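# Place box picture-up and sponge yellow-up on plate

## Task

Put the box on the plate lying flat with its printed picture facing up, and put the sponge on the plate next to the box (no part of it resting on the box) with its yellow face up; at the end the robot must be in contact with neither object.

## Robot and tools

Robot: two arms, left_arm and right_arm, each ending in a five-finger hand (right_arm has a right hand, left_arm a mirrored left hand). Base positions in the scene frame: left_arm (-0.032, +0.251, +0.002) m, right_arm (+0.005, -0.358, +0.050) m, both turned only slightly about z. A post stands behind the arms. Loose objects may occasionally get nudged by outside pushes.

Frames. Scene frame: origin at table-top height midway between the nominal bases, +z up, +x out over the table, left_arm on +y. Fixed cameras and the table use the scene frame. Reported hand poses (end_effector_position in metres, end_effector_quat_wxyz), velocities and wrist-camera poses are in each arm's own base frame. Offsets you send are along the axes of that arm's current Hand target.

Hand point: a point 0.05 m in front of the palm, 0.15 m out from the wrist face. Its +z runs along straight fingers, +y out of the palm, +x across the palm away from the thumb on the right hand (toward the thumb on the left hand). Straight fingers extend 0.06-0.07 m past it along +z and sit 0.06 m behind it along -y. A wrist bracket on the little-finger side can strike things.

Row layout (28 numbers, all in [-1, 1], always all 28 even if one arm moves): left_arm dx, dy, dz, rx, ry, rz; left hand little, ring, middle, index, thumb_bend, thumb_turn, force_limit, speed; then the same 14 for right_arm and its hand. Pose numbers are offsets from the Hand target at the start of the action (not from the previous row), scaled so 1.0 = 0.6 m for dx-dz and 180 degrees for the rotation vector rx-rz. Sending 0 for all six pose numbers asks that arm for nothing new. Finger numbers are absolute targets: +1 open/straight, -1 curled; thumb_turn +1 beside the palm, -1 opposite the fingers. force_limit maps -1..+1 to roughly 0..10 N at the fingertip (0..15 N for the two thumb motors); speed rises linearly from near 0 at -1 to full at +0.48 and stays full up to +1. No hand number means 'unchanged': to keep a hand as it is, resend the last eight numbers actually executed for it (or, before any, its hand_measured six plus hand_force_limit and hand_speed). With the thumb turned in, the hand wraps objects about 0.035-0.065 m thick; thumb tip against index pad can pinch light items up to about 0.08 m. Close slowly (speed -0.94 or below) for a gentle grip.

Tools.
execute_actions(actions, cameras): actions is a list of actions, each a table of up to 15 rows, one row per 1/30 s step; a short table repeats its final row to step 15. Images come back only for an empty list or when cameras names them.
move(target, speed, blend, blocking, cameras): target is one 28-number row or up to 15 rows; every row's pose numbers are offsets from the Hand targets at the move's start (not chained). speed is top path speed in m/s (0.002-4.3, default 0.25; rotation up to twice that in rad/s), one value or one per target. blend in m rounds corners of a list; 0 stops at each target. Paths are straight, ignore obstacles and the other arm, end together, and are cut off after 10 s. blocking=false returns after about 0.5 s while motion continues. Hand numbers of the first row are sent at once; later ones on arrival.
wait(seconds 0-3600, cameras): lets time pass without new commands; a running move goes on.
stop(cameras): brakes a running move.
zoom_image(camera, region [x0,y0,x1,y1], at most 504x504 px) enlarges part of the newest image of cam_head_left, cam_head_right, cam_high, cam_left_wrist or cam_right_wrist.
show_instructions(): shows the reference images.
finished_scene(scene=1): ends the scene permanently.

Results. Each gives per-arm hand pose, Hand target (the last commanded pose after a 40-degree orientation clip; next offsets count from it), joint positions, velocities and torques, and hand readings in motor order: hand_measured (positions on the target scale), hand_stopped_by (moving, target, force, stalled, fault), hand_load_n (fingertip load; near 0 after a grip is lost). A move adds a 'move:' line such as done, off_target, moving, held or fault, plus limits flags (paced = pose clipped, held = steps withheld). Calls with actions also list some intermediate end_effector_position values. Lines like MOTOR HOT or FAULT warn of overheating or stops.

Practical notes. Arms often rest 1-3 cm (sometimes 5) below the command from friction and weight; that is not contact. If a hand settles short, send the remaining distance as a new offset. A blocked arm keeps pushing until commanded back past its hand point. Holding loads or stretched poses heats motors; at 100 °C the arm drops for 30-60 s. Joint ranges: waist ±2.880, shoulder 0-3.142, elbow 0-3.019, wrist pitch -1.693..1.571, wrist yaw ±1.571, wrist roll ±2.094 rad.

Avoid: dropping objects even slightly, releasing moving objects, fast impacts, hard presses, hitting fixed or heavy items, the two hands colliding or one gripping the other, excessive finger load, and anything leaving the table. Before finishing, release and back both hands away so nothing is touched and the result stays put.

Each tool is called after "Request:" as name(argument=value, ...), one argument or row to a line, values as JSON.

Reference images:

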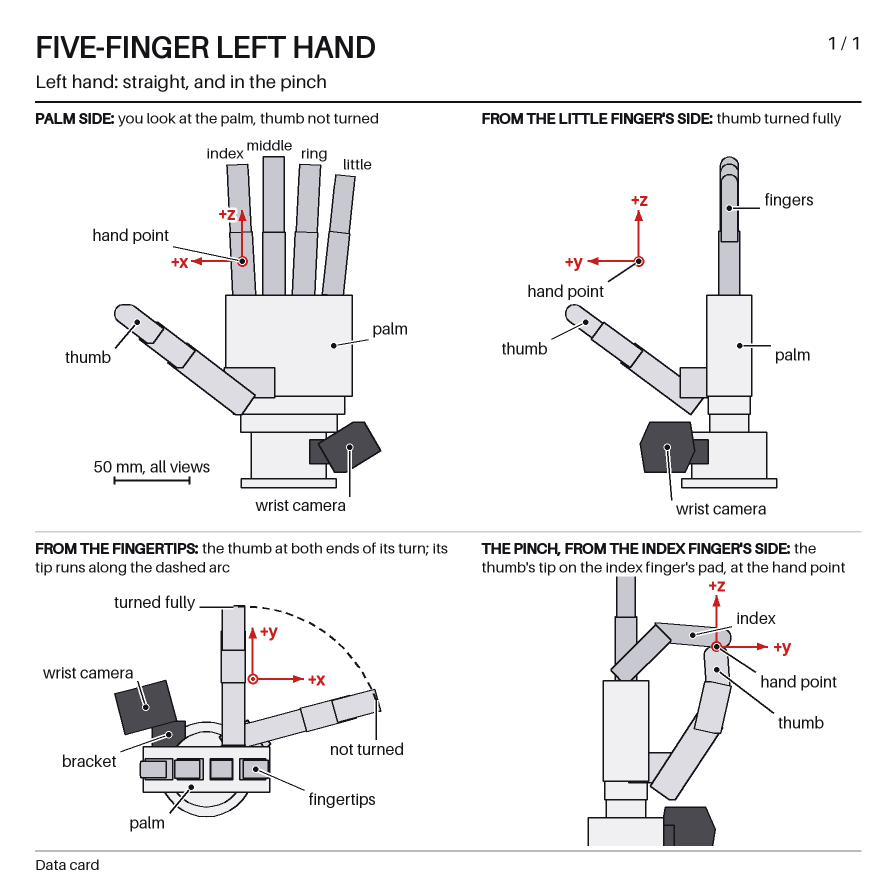

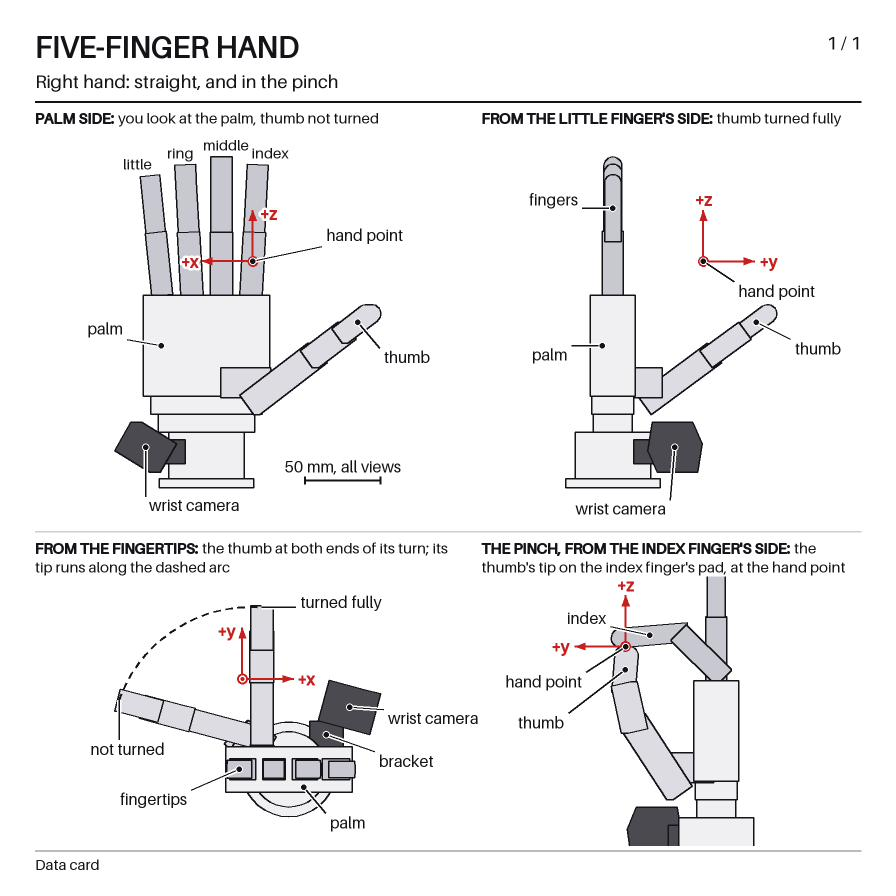

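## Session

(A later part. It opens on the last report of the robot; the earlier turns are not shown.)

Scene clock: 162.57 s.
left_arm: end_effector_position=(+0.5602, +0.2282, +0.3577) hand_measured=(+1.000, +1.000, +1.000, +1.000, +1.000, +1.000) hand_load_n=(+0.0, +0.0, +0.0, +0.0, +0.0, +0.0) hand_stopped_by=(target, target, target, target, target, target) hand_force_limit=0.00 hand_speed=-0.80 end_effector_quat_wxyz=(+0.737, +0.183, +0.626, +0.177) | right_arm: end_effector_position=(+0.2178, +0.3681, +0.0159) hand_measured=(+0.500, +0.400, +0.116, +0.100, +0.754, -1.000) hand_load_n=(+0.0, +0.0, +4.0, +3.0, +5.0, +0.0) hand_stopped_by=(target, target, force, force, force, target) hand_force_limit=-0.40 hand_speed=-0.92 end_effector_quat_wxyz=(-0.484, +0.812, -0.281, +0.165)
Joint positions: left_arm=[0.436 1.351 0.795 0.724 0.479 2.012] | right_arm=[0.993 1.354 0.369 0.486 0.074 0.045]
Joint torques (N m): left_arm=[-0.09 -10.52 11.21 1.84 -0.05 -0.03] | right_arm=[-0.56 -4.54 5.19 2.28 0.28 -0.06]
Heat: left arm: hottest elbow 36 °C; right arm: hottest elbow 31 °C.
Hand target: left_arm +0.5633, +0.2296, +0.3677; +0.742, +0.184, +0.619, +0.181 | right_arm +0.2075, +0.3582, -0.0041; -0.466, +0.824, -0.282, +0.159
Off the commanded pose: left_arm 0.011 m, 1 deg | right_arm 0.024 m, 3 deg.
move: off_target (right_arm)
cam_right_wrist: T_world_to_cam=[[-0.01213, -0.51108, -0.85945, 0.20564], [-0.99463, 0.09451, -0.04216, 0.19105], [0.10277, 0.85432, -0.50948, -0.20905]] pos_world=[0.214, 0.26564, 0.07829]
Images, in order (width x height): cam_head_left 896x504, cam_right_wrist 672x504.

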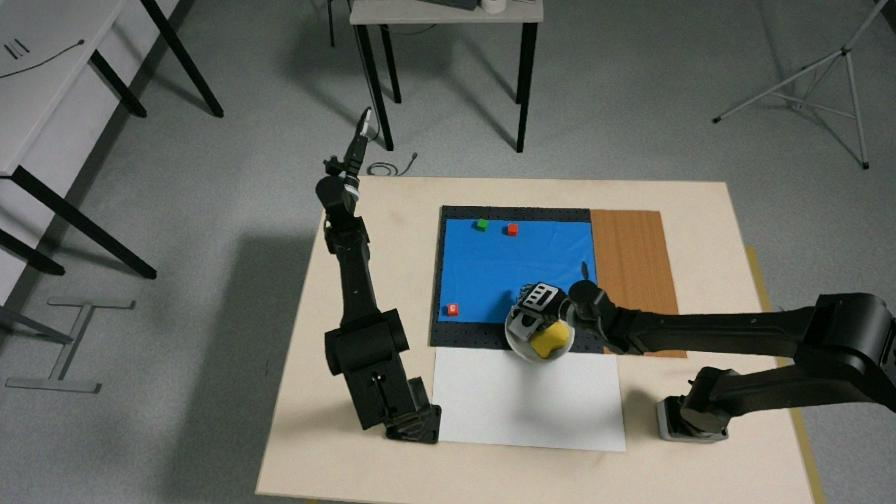

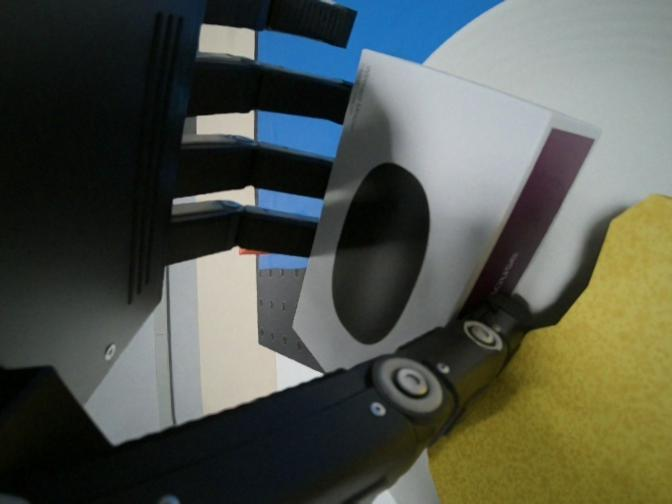

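Request:
execute_actions(
  actions=[
    [[0,0,0,0,0,0,1,1,1,1,1,1,0,-0.8,0,-0.027,0.003,0,0,0,0.5,0.4,0.05,0.05,0.65,-1,-0.4,-0.92]],
    [[0,0,0,0,0,0,1,1,1,1,1,1,0,-0.8,0,0,0,0,0,0,0.5,0.45,0.2,0.2,0.65,-1,-0.4,-0.85]],
    [[0,0,0,0,0,0,1,1,1,1,1,1,0,-0.8,0,0,0,0,0,0,0.5,0.45,0.35,0.35,0.65,-1,-0.4,-0.6]],
  ],
  cameras=["cam_right_wrist", "cam_head_left"],
)

Request:
zoom_image(
  camera="cam_head_left",
  region=[480, 260, 600, 380],
)

Scene clock: 164.63 s.
left_arm: end_effector_position=(+0.5602, +0.2282, +0.3577) hand_measured=(+1.000, +1.000, +1.000, +1.000, +1.000, +1.000) hand_load_n=(+0.0, +0.0, +0.0, +0.0, +0.0, +0.0) hand_stopped_by=(target, target, target, target, target, target) hand_force_limit=0.00 hand_speed=-0.80 end_effector_quat_wxyz=(+0.737, +0.183, +0.626, +0.177) | right_arm: end_effector_position=(+0.2151, +0.3639, +0.0116) hand_measured=(+0.500, +0.450, +0.350, +0.350, +0.752, -1.000) hand_load_n=(+0.0, +0.0, -1.5, +0.5, -2.0, -0.5) hand_stopped_by=(target, target, target, target, force, target) hand_force_limit=-0.40 hand_speed=-0.60 end_effector_quat_wxyz=(-0.472, +0.819, -0.283, +0.162)
Joint positions: left_arm=[0.436 1.351 0.795 0.724 0.479 2.012] | right_arm=[0.993 1.348 0.372 0.449 0.074 0.045]
Joint torques (N m): left_arm=[-0.09 -10.75 11.19 1.8 -0.05 -0.02] | right_arm=[-0.79 -5.71 7.91 1.24 0.18 -0.07]
Heat: left arm: hottest elbow 36 °C; right arm: hottest elbow 31 °C.
Hand target: left_arm +0.5633, +0.2296, +0.3677; +0.742, +0.184, +0.619, +0.181 | right_arm +0.2135, +0.3659, +0.0089; -0.466, +0.824, -0.282, +0.159
Off the commanded pose: left_arm 0.011 m, 1 deg | right_arm 0.004 m, 1 deg.
Step readings (end_effector_position of left_arm | right_arm):
0: (+0.5602, +0.2282, +0.3577) | (+0.2178, +0.3681, +0.0159)
1: (+0.5602, +0.2282, +0.3577) | (+0.2178, +0.3681, +0.0159)
2: (+0.5602, +0.2282, +0.3577) | (+0.2177, +0.3678, +0.0155)
4: (+0.5602, +0.2282, +0.3577) | (+0.2167, +0.3663, +0.0138)
8: (+0.5602, +0.2282, +0.3577) | (+0.2162, +0.3656, +0.0137)
15: (+0.5602, +0.2282, +0.3577) | (+0.2162, +0.3655, +0.0135)
16: (+0.5602, +0.2282, +0.3577) | (+0.2161, +0.3655, +0.0134)
17: (+0.5602, +0.2282, +0.3577) | (+0.2161, +0.3655, +0.0134)
19: (+0.5602, +0.2282, +0.3577) | (+0.2161, +0.3654, +0.0134)
23: (+0.5602, +0.2282, +0.3577) | (+0.2155, +0.3645, +0.0123)
30: (+0.5602, +0.2282, +0.3577) | (+0.2154, +0.3643, +0.0120)
31: (+0.5602, +0.2282, +0.3577) | (+0.2154, +0.3643, +0.0120)
32: (+0.5602, +0.2282, +0.3577) | (+0.2154, +0.3643, +0.0120)
34: (+0.5602, +0.2282, +0.3577) | (+0.2153, +0.3642, +0.0119)
38: (+0.5602, +0.2282, +0.3577) | (+0.2151, +0.3639, +0.0115)
45: (+0.5602, +0.2282, +0.3577) | (+0.2151, +0.3639, +0.0116)
cam_right_wrist: T_world_to_cam=[[-0.0255, -0.53154, -0.84665, 0.21007], [-0.99519, 0.09366, -0.02882, 0.18879], [0.09461, 0.84184, -0.53137, -0.20075]] pos_world=[0.21223, 0.26298, 0.07663]
Images, in order (width x height): cam_head_left 896x504, cam_right_wrist 672x504.

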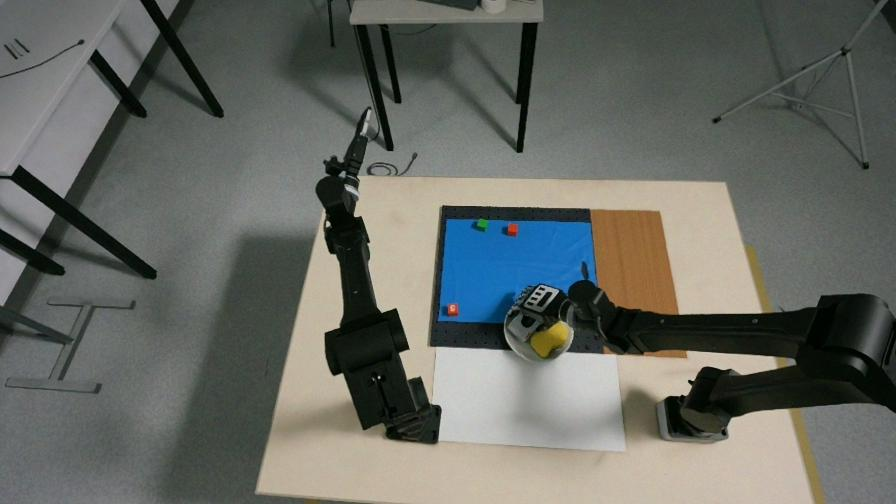

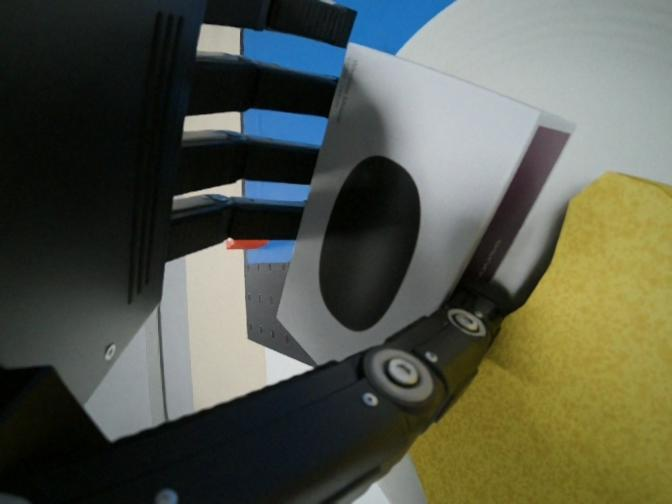

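Scaled by 4.200.

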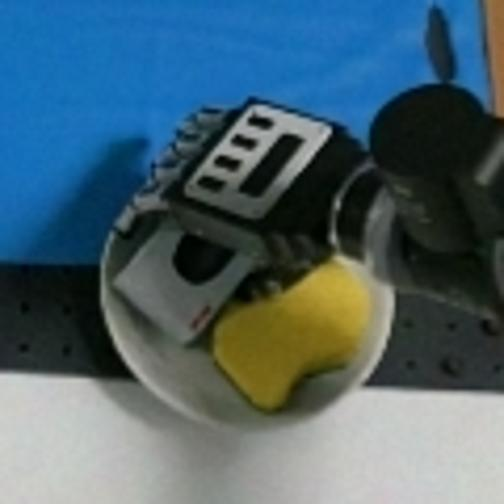

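Request:
execute_actions(
  actions=[
    [[0,0,0,0,0,0,1,1,1,1,1,1,0,-0.8,0,0,0,0,0,0,0.6,0.55,0.5,0.5,0.65,-1,-0.4,-0.6]],
    [[0,0,0,0,0,0,1,1,1,1,1,1,0,-0.8,0,0,0,0,0,0,0.6,0.55,0.5,0.5,0.65,-0.5,-0.4,-0.7]],
    [[0,0,0,0,0,0,1,1,1,1,1,1,0,-0.8,0,0,0,0,0,0,0.6,0.55,0.5,0.5,0.65,-0.5,-0.4,-0.7]],
  ],
  cameras=["cam_right_wrist", "cam_head_left"],
)

Request:
zoom_image(
  camera="cam_head_left",
  region=[480, 260, 600, 380],
)

Scene clock: 166.63 s.
left_arm: end_effector_position=(+0.5602, +0.2282, +0.3577) hand_measured=(+1.000, +1.000, +1.000, +1.000, +1.000, +1.000) hand_load_n=(+0.0, +0.0, +0.0, +0.0, +0.0, +0.0) hand_stopped_by=(target, target, target, target, target, target) hand_force_limit=0.00 hand_speed=-0.80 end_effector_quat_wxyz=(+0.737, +0.183, +0.626, +0.177) | right_arm: end_effector_position=(+0.2148, +0.3624, +0.0104) hand_measured=(+0.600, +0.550, +0.500, +0.500, +0.752, -0.500) hand_load_n=(+0.0, -0.5, +0.0, +0.0, +0.0, +0.0) hand_stopped_by=(target, target, target, target, force, target) hand_force_limit=-0.40 hand_speed=-0.70 end_effector_quat_wxyz=(-0.468, +0.821, -0.284, +0.162)
Joint positions: left_arm=[0.436 1.351 0.795 0.724 0.479 2.012] | right_arm=[0.993 1.346 0.372 0.439 0.076 0.045]
Joint torques (N m): left_arm=[0.03 -10.46 11.18 1.84 -0.05 -0.03] | right_arm=[-0.79 -5.54 7.88 1.69 0.07 -0.06]
Heat: left arm: hottest elbow 36 °C; right arm: hottest elbow 31 °C.
Hand target: left_arm +0.5633, +0.2296, +0.3677; +0.742, +0.184, +0.619, +0.181 | right_arm +0.2135, +0.3660, +0.0089; -0.466, +0.824, -0.281, +0.159
Off the commanded pose: left_arm 0.011 m, 1 deg | right_arm 0.004 m, 1 deg.
Step readings (end_effector_position of left_arm | right_arm):
0: (+0.5602, +0.2282, +0.3577) | (+0.2151, +0.3639, +0.0116)
1: (+0.5602, +0.2282, +0.3577) | (+0.2151, +0.3639, +0.0116)
2: (+0.5602, +0.2282, +0.3577) | (+0.2151, +0.3639, +0.0116)
4: (+0.5602, +0.2282, +0.3577) | (+0.2151, +0.3639, +0.0116)
8: (+0.5602, +0.2282, +0.3577) | (+0.2153, +0.3642, +0.0125)
15: (+0.5602, +0.2282, +0.3577) | (+0.2153, +0.3642, +0.0125)
16: (+0.5602, +0.2282, +0.3577) | (+0.2153, +0.3642, +0.0125)
17: (+0.5602, +0.2282, +0.3577) | (+0.2153, +0.3642, +0.0125)
19: (+0.5602, +0.2282, +0.3577) | (+0.2154, +0.3642, +0.0125)
23: (+0.5602, +0.2282, +0.3577) | (+0.2157, +0.3640, +0.0125)
30: (+0.5602, +0.2282, +0.3577) | (+0.2158, +0.3640, +0.0124)
31: (+0.5602, +0.2282, +0.3577) | (+0.2158, +0.3640, +0.0124)
32: (+0.5602, +0.2282, +0.3577) | (+0.2158, +0.3640, +0.0124)
34: (+0.5602, +0.2282, +0.3577) | (+0.2157, +0.3637, +0.0121)
38: (+0.5602, +0.2282, +0.3577) | (+0.2155, +0.3635, +0.0118)
45: (+0.5602, +0.2282, +0.3577) | (+0.2148, +0.3624, +0.0104)
cam_right_wrist: T_world_to_cam=[[-0.02948, -0.53774, -0.84259, 0.21131], [-0.99506, 0.09575, -0.0263, 0.18769], [0.09482, 0.83765, -0.53791, -0.19858]] pos_world=[0.21182, 0.262, 0.07617]
Images, in order (width x height): cam_head_left 896x504, cam_right_wrist 672x504.

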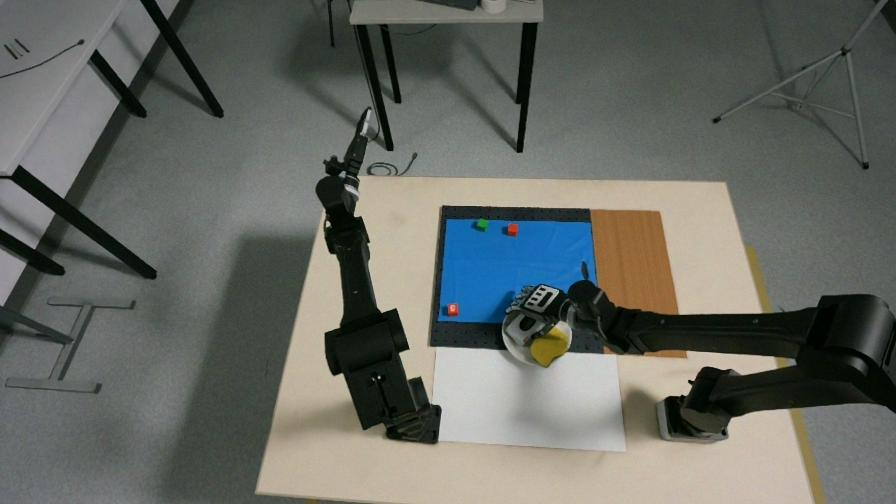

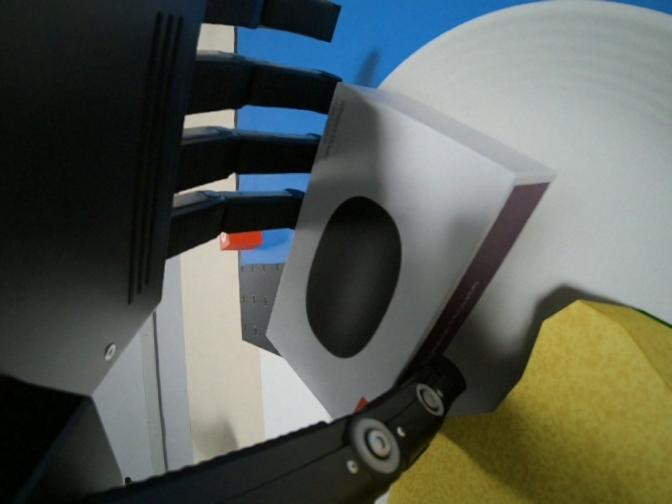

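Scaled by 4.200.

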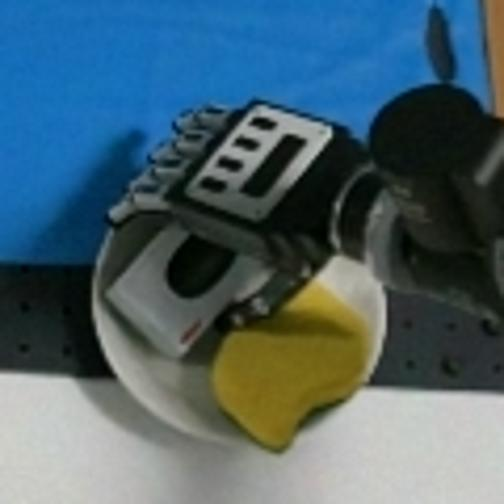

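Request:
move(
  target=[0,0,0,0,0,0,1,1,1,1,1,1,0,-0.8,0,-0.053,-0.0086,0,0,0,0.6,0.55,0.5,0.5,0.65,-0.5,-0.4,-0.7],
  speed=0.08,
  cameras=["cam_right_wrist", "cam_head_left"],
)

Request:
zoom_image(
  camera="cam_head_left",
  region=[480, 260, 600, 380],
)

Scene clock: 167.77 s.
left_arm: end_effector_position=(+0.5602, +0.2282, +0.3577) hand_measured=(+1.000, +1.000, +1.000, +1.000, +1.000, +1.000) hand_load_n=(+0.0, +0.0, +0.0, +0.0, +0.0, +0.0) hand_stopped_by=(target, target, target, target, target, target) hand_force_limit=0.00 hand_speed=-0.80 end_effector_quat_wxyz=(+0.737, +0.183, +0.626, +0.177) | right_arm: end_effector_position=(+0.2101, +0.3554, +0.0165) hand_measured=(+0.600, +0.550, +0.500, +0.500, +0.752, -0.500) hand_load_n=(+0.0, +0.0, +0.0, +0.0, +0.0, +0.0) hand_stopped_by=(target, target, target, target, force, target) hand_force_limit=-0.40 hand_speed=-0.70 end_effector_quat_wxyz=(-0.445, +0.834, -0.287, +0.156)
Joint positions: left_arm=[0.436 1.351 0.795 0.724 0.479 2.012] | right_arm=[0.993 1.286 0.395 0.299 0.076 0.045]
Joint torques (N m): left_arm=[0.15 -10.52 11.23 1.87 -0.06 -0.01] | right_arm=[-1.08 -6.71 11.21 1.66 -0.03 -0.08]
Heat: left arm: hottest elbow 36 °C; right arm: hottest elbow 31 °C.
Hand target: left_arm +0.5633, +0.2296, +0.3677; +0.742, +0.184, +0.619, +0.181 | right_arm +0.2209, +0.3755, +0.0389; -0.466, +0.824, -0.282, +0.159
Off the commanded pose: left_arm 0.011 m, 1 deg | right_arm 0.032 m, 3 deg.
move: off_target (right_arm)
cam_right_wrist: T_world_to_cam=[[-0.05498, -0.57687, -0.81498, 0.2313], [-0.9955, 0.09476, 0.00008, 0.18387], [0.07718, 0.81132, -0.57949, -0.17525]] pos_world=[0.20929, 0.25819, 0.08693]
Images, in order (width x height): cam_head_left 896x504, cam_right_wrist 672x504.

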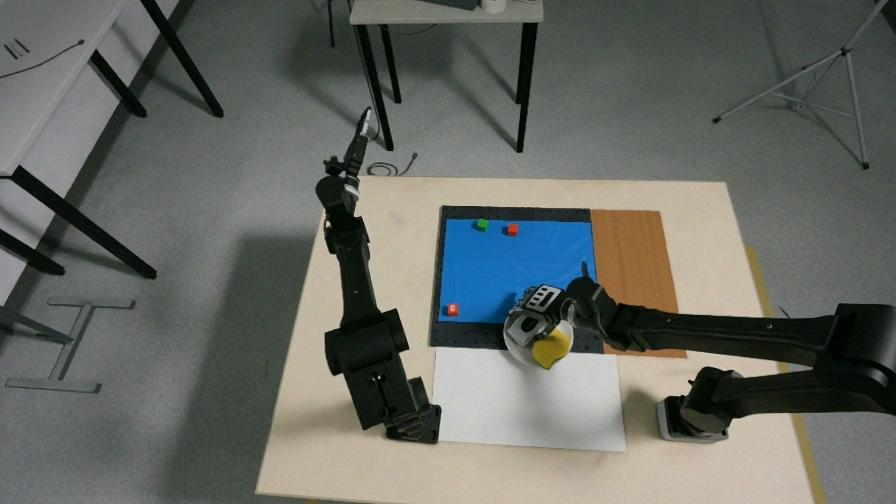

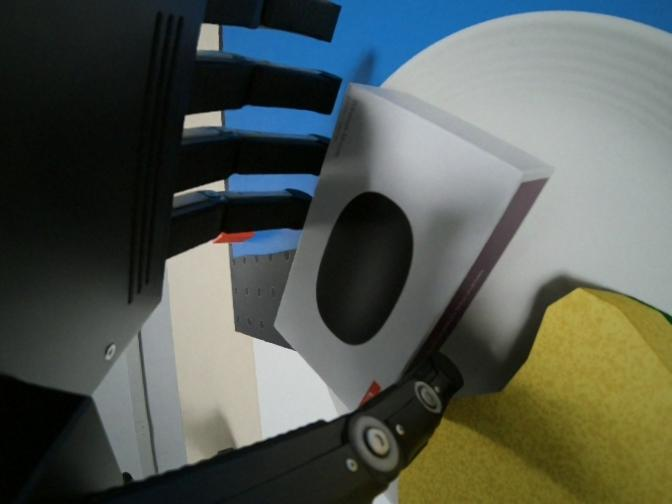

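Scaled by 4.200.

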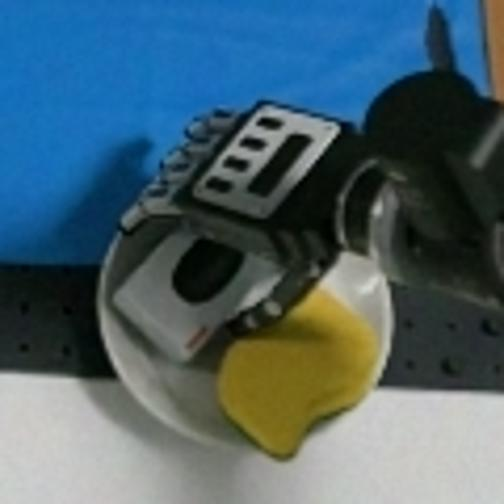

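Request:
move(
  target=[0,0,0,0,0,0,1,1,1,1,1,1,0,-0.8,0,-0.070,-0.023,0,0,0,0.6,0.55,0.5,0.5,0.65,-0.5,-0.4,-0.7],
  speed=0.1,
  cameras=["cam_right_wrist", "cam_head_left"],
)

Request:
zoom_image(
  camera="cam_head_left",
  region=[480, 260, 600, 380],
)

Scene clock: 168.90 s.
left_arm: end_effector_position=(+0.5602, +0.2282, +0.3577) hand_measured=(+1.000, +1.000, +1.000, +1.000, +1.000, +1.000) hand_load_n=(+0.0, +0.0, +0.0, +0.0, +0.0, +0.0) hand_stopped_by=(target, target, target, target, target, target) hand_force_limit=0.00 hand_speed=-0.80 end_effector_quat_wxyz=(+0.737, +0.183, +0.626, +0.177) | right_arm: end_effector_position=(+0.2163, +0.3657, +0.0584) hand_measured=(+0.600, +0.550, +0.500, +0.500, +0.752, -0.500) hand_load_n=(+0.0, +0.0, +0.0, -0.5, +0.0, +0.0) hand_stopped_by=(target, target, target, target, force, target) hand_force_limit=-0.40 hand_speed=-0.70 end_effector_quat_wxyz=(-0.446, +0.833, -0.287, +0.156)
Joint positions: left_arm=[0.436 1.351 0.795 0.724 0.479 2.012] | right_arm=[0.993 1.188 0.475 0.125 0.074 0.045]
Joint torques (N m): left_arm=[-0.21 -10.46 11.29 1.76 -0.05 -0.02] | right_arm=[-1.38 -6.18 12.44 1.62 -0.04 -0.09]
Heat: left arm: hottest elbow 36 °C; right arm: hottest elbow 32 °C.
Hand target: left_arm +0.5633, +0.2296, +0.3677; +0.742, +0.184, +0.619, +0.181 | right_arm +0.2268, +0.3832, +0.0819; -0.466, +0.824, -0.281, +0.159
Off the commanded pose: left_arm 0.011 m, 1 deg | right_arm 0.031 m, 3 deg.
move: off_target (right_arm)
cam_right_wrist: T_world_to_cam=[[-0.05324, -0.57409, -0.81706, 0.27045], [-0.99567, 0.09293, -0.00042, 0.18989], [0.07618, 0.8135, -0.57655, -0.1605]] pos_world=[0.21569, 0.26818, 0.12852]
Images, in order (width x height): cam_head_left 896x504, cam_right_wrist 672x504.

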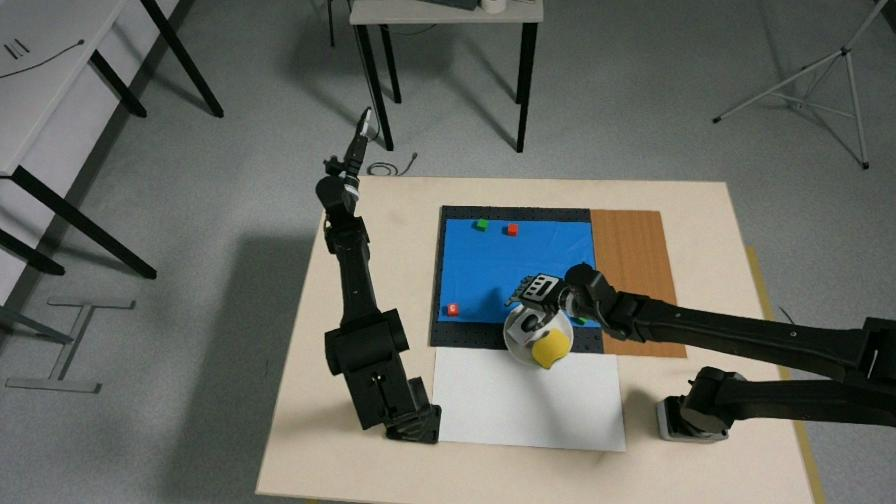

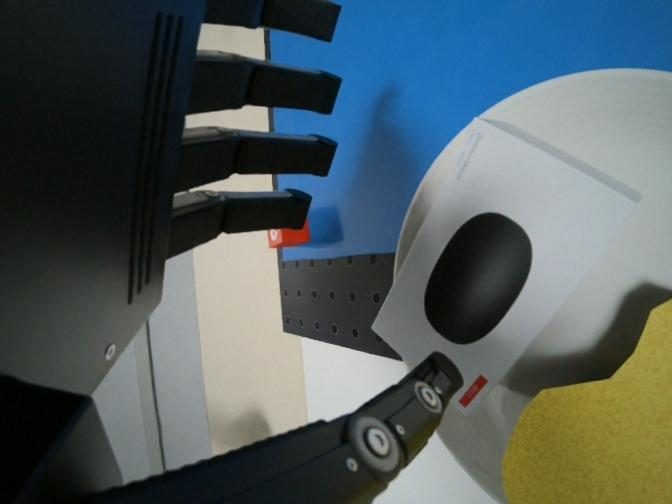

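Scaled by 4.200.

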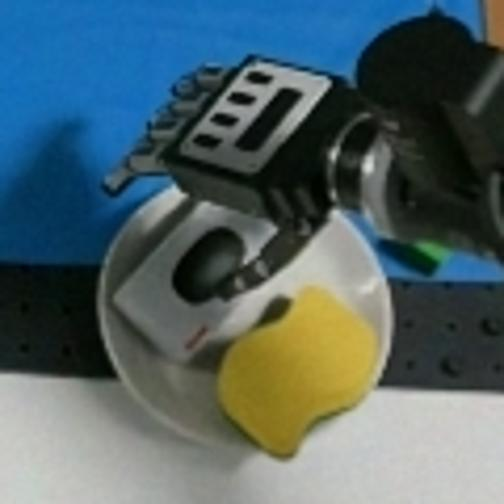

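Request:
move(
  target=[0,0,0,0,0,0,1,1,1,1,1,1,0,-0.8,0,-0.045,-0.19,0,0,0,0.6,0.55,0.5,0.5,0.65,-0.5,-0.4,-0.7],
  speed=0.2,
  cameras=["all"],
)

Request:
zoom_image(
  camera="cam_head_left",
  region=[480, 260, 600, 380],
)

Request:
zoom_image(
  camera="cam_high",
  region=[310, 150, 430, 270],
)

Scene clock: 171.17 s.
left_arm: end_effector_position=(+0.5602, +0.2282, +0.3577) hand_measured=(+1.000, +1.000, +1.000, +1.000, +1.000, +1.000) hand_load_n=(+0.0, -0.5, +0.0, +0.0, +0.0, +0.0) hand_stopped_by=(target, target, target, target, target, target) hand_force_limit=0.00 hand_speed=-0.80 end_effector_quat_wxyz=(+0.737, +0.183, +0.626, +0.177) | right_arm: end_effector_position=(+0.1707, +0.3050, +0.1382) hand_measured=(+0.600, +0.550, +0.500, +0.500, +0.752, -0.500) hand_load_n=(+0.0, +0.0, +0.0, +0.0, +0.0, +0.0) hand_stopped_by=(target, target, target, target, force, target) hand_force_limit=-0.40 hand_speed=-0.70 end_effector_quat_wxyz=(-0.448, +0.834, -0.281, +0.157)
Joint positions: left_arm=[0.436 1.351 0.795 0.724 0.479 2.012] | right_arm=[1.016 0.737 0.475 -0.322 0.091 0.048]
Joint torques (N m): left_arm=[-0.15 -10.46 11.34 1.77 -0.06 -0.01] | right_arm=[-0.73 -2.02 14.31 1.61 0.32 0.03]
Heat: left arm: hottest elbow 36 °C; right arm: hottest elbow 32 °C.
Hand target: left_arm +0.5633, +0.2296, +0.3677; +0.742, +0.184, +0.619, +0.181 | right_arm +0.1755, +0.3171, +0.1638; -0.466, +0.824, -0.281, +0.159
Off the commanded pose: left_arm 0.011 m, 1 deg | right_arm 0.029 m, 2 deg.
move: off_target (right_arm)
cam_right_wrist: T_world_to_cam=[[-0.04204, -0.57474, -0.81726, 0.29664], [-0.99634, 0.08507, -0.00858, 0.15383], [0.07446, 0.8139, -0.57621, -0.06152]] pos_world=[0.17031, 0.20747, 0.20831]

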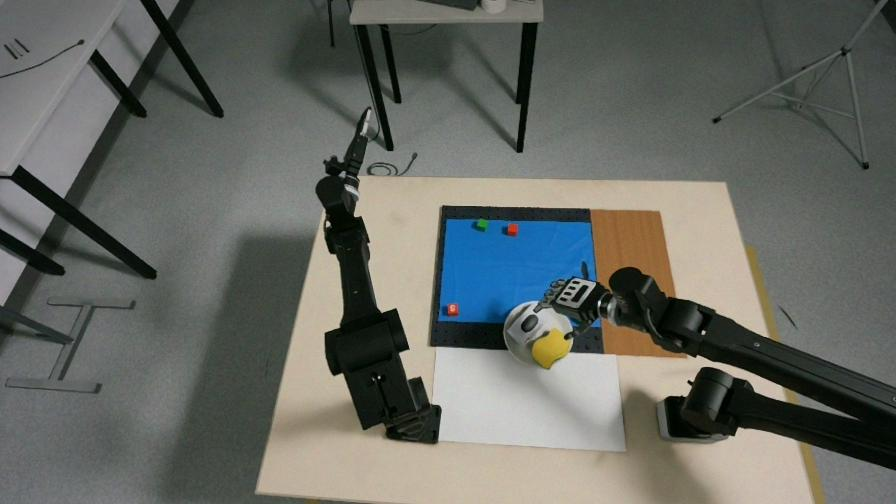

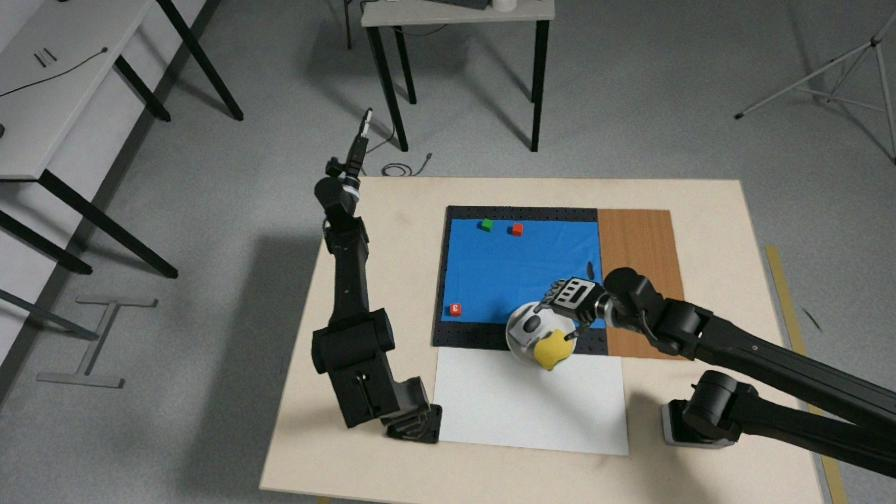

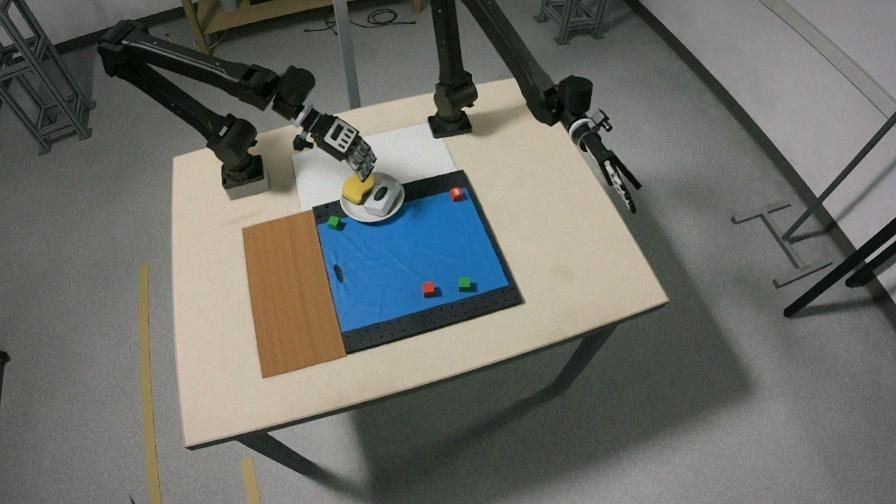

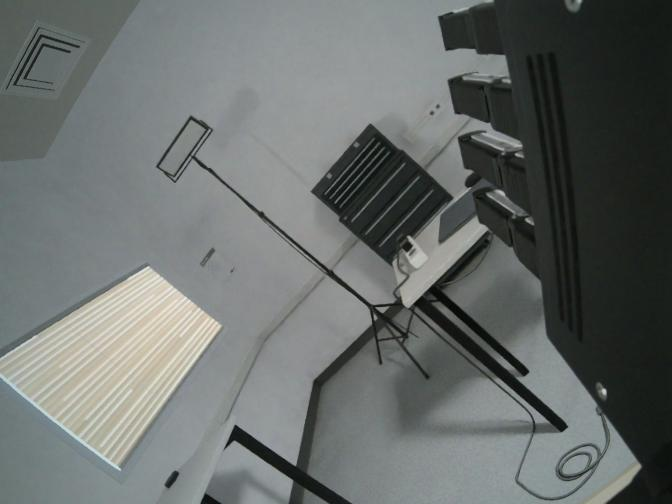

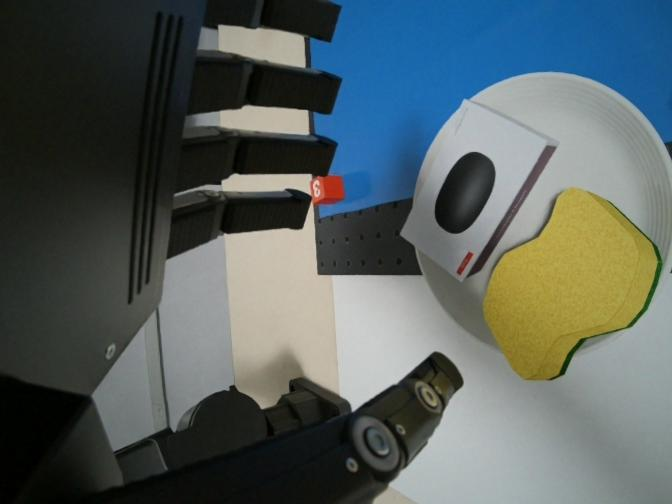

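Scaled by 4.200.

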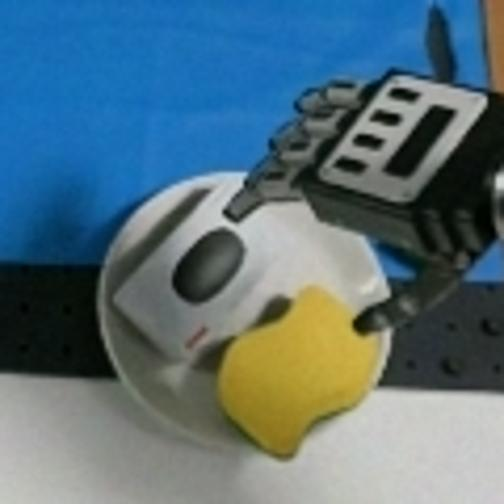

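Scaled by 4.200.

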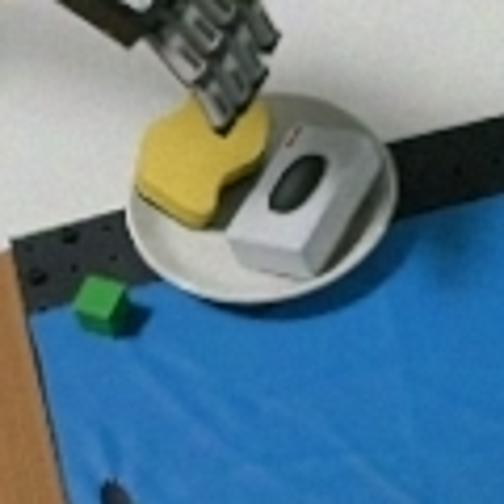

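Request:
zoom_image(
  camera="cam_right_wrist",
  region=[380, 50, 672, 400],
)

Request:
zoom_image(
  camera="cam_high",
  region=[330, 160, 415, 240],
)

Request:
zoom_image(
  camera="cam_head_right",
  region=[490, 290, 600, 380],
)

Scaled by 1.440 from the camera's image (finer frame: 960x720).

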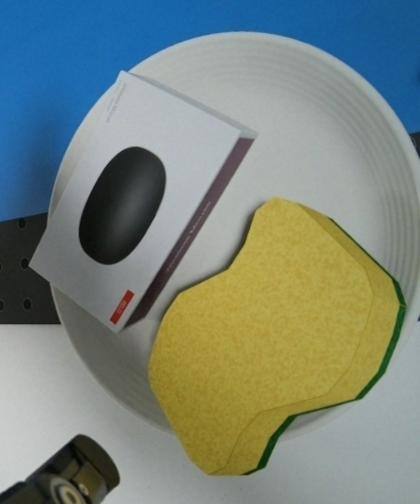

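Scaled by 5.929.

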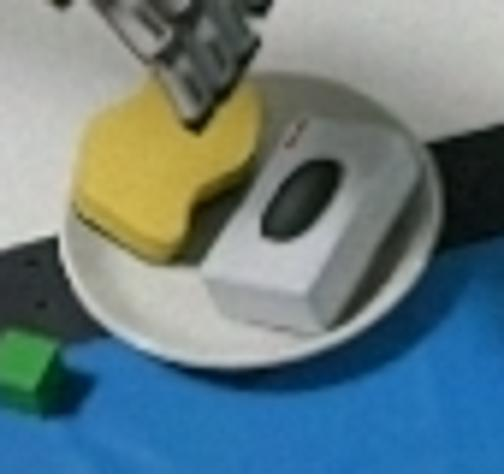

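Scaled by 4.582.

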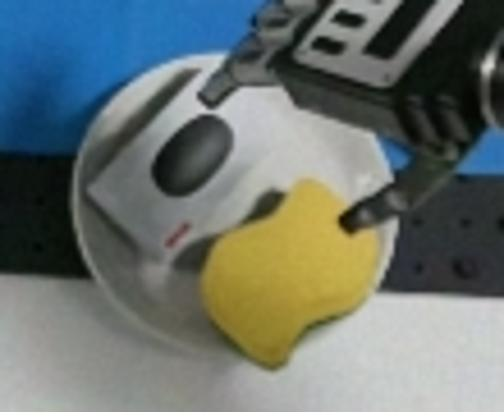

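Request:
move(
  target=[0,0,0,0,0,0,1,1,1,1,1,1,0,-0.8,-0.0215,0.0854,0.2197,-0.035,0,0,0,0,0,0,1,1,-0.4,0],
  speed=0.15,
  cameras=["cam_right_wrist","cam_head_left"],
)

Scene clock: 174.80 s.
left_arm: end_effector_position=(+0.5602, +0.2282, +0.3577) hand_measured=(+1.000, +1.000, +1.000, +1.000, +1.000, +1.000) hand_load_n=(+0.0, +0.0, +0.0, +0.0, +0.0, +0.0) hand_stopped_by=(target, target, target, target, target, target) hand_force_limit=0.00 hand_speed=-0.80 end_effector_quat_wxyz=(+0.737, +0.183, +0.626, +0.177) | right_arm: end_effector_position=(+0.2092, +0.3715, +0.0376) hand_measured=(+0.000, +0.000, +0.000, +0.000, +1.000, +1.000) hand_load_n=(+0.0, +0.0, -1.5, +0.0, +0.0, -0.5) hand_stopped_by=(target, target, target, target, target, target) hand_force_limit=-0.40 hand_speed=0.00 end_effector_quat_wxyz=(-0.401, +0.857, -0.291, +0.143)
Joint positions: left_arm=[0.436 1.351 0.795 0.724 0.479 2.012] | right_arm=[1.02 1.265 0.528 0.042 0.091 0.061]
Joint torques (N m): left_arm=[0.03 -10.34 11.28 1.77 -0.06 -0.03] | right_arm=[-0.73 -5.3 11.82 2.51 0.16 0.02]
Heat: left arm: hottest elbow 36 °C; right arm: hottest elbow 32 °C.
Hand target: left_arm +0.5633, +0.2296, +0.3677; +0.742, +0.184, +0.619, +0.181 | right_arm +0.2184, +0.3933, +0.0520; -0.420, +0.848, -0.290, +0.144
Off the commanded pose: left_arm 0.011 m, 1 deg | right_arm 0.028 m, 2 deg.
move: off_target (right_arm)
cam_right_wrist: T_world_to_cam=[[-0.09699, -0.64336, -0.75939, 0.28907], [-0.99458, 0.09137, 0.04962, 0.18072], [0.03747, 0.76009, -0.64874, -0.14606]] pos_world=[0.21325, 0.28048, 0.1158]
Images, in order (width x height): cam_head_left 896x504, cam_right_wrist 672x504.

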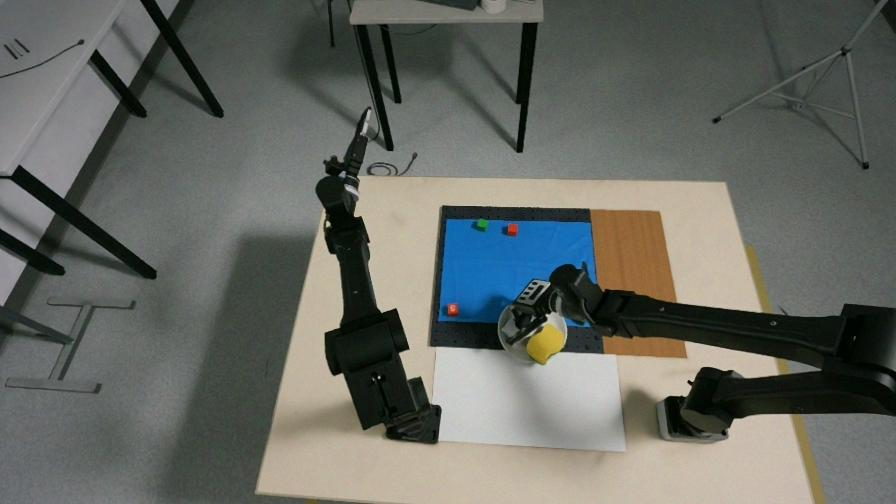

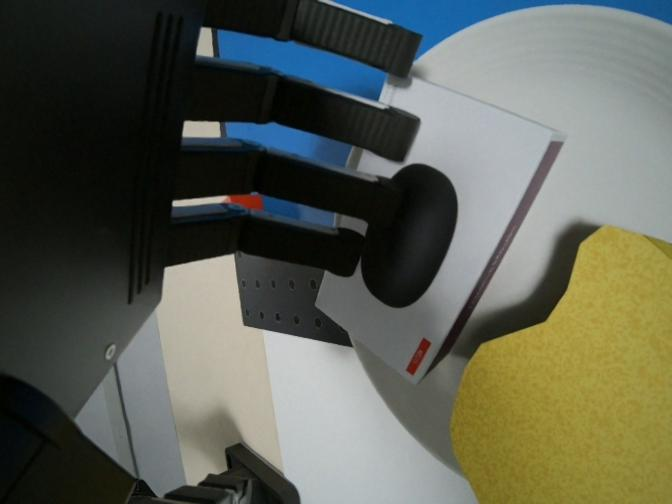

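Request:
zoom_image(
  camera="cam_head_left",
  region=[480, 260, 600, 380],
)

Scaled by 4.200.

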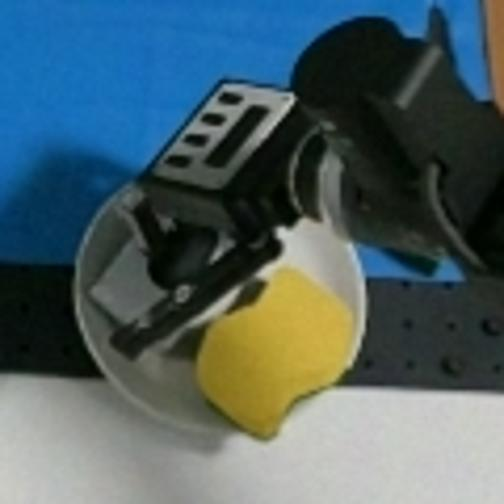

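Request:
move(
  target=[0,0,0,0,0,0,1,1,1,1,1,1,0,-0.8,0,-0.062,-0.006,0,0,0,0,0,0,0,1,1,-0.4,0],
  speed=0.1,
  cameras=["cam_right_wrist","cam_head_left"],
)

Request:
zoom_image(
  camera="cam_head_left",
  region=[480, 260, 600, 380],
)

Scene clock: 176.03 s.
left_arm: end_effector_position=(+0.5602, +0.2282, +0.3577) hand_measured=(+1.000, +1.000, +1.000, +1.000, +1.000, +1.000) hand_load_n=(+0.0, +0.0, +0.0, -0.5, +0.0, +0.0) hand_stopped_by=(target, target, target, target, target, target) hand_force_limit=0.00 hand_speed=-0.80 end_effector_quat_wxyz=(+0.737, +0.183, +0.626, +0.177) | right_arm: end_effector_position=(+0.2210, +0.3909, +0.0644) hand_measured=(+0.000, +0.000, +0.000, +0.000, +1.000, +1.000) hand_load_n=(+0.0, +0.0, +0.0, +0.0, +0.0, +0.0) hand_stopped_by=(target, target, target, target, target, target) hand_force_limit=-0.40 hand_speed=0.00 end_effector_quat_wxyz=(-0.404, +0.856, -0.291, +0.143)
Joint positions: left_arm=[0.436 1.351 0.795 0.724 0.479 2.012] | right_arm=[1.02 1.265 0.616 -0.041 0.091 0.061]
Joint torques (N m): left_arm=[-0.03 -10.58 11.23 1.77 -0.05 -0.04] | right_arm=[-1.32 -6.77 12.79 1.55 -0.03 -0.01]
Heat: left arm: hottest elbow 36 °C; right arm: hottest elbow 32 °C.
Hand target: left_arm +0.5633, +0.2296, +0.3677; +0.742, +0.184, +0.619, +0.181 | right_arm +0.2304, +0.4089, +0.0837; -0.420, +0.848, -0.290, +0.144
Off the commanded pose: left_arm 0.011 m, 1 deg | right_arm 0.028 m, 2 deg.
move: off_target (right_arm)
cam_right_wrist: T_world_to_cam=[[-0.0952, -0.63963, -0.76277, 0.3214], [-0.9947, 0.09104, 0.04781, 0.18959], [0.03886, 0.76327, -0.6449, -0.14563]] pos_world=[0.22484, 0.29947, 0.14217]
Images, in order (width x height): cam_head_left 896x504, cam_right_wrist 672x504.

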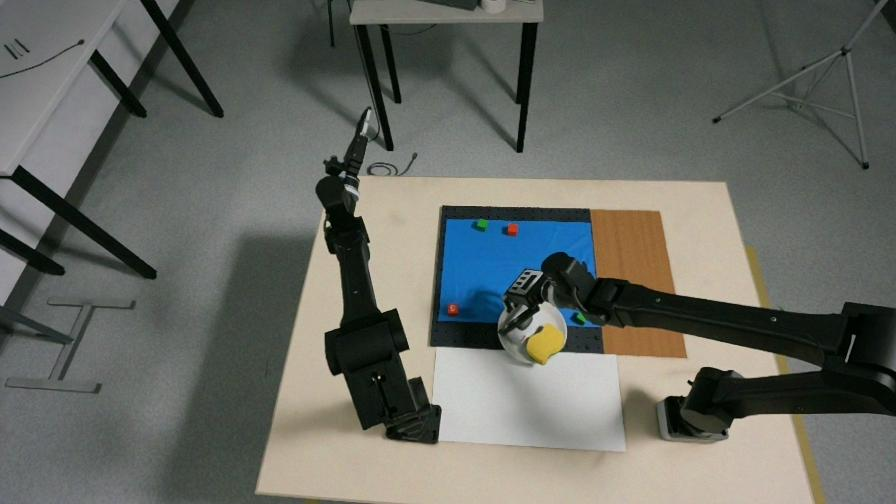

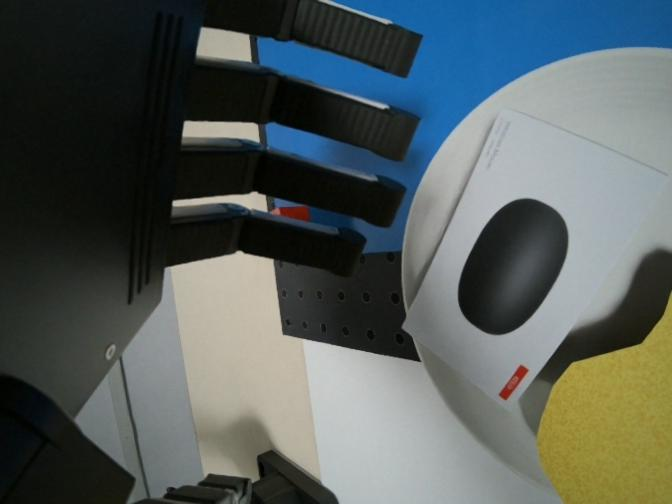

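Scaled by 4.200.

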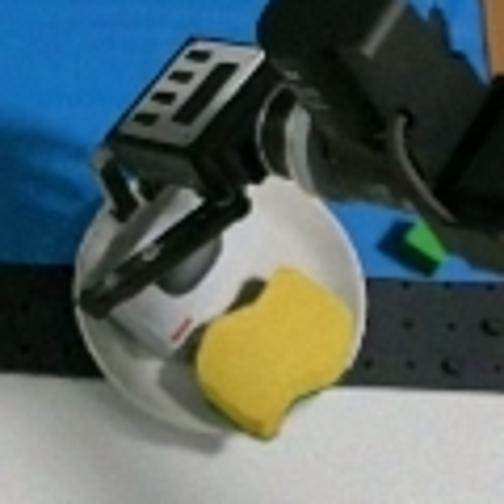

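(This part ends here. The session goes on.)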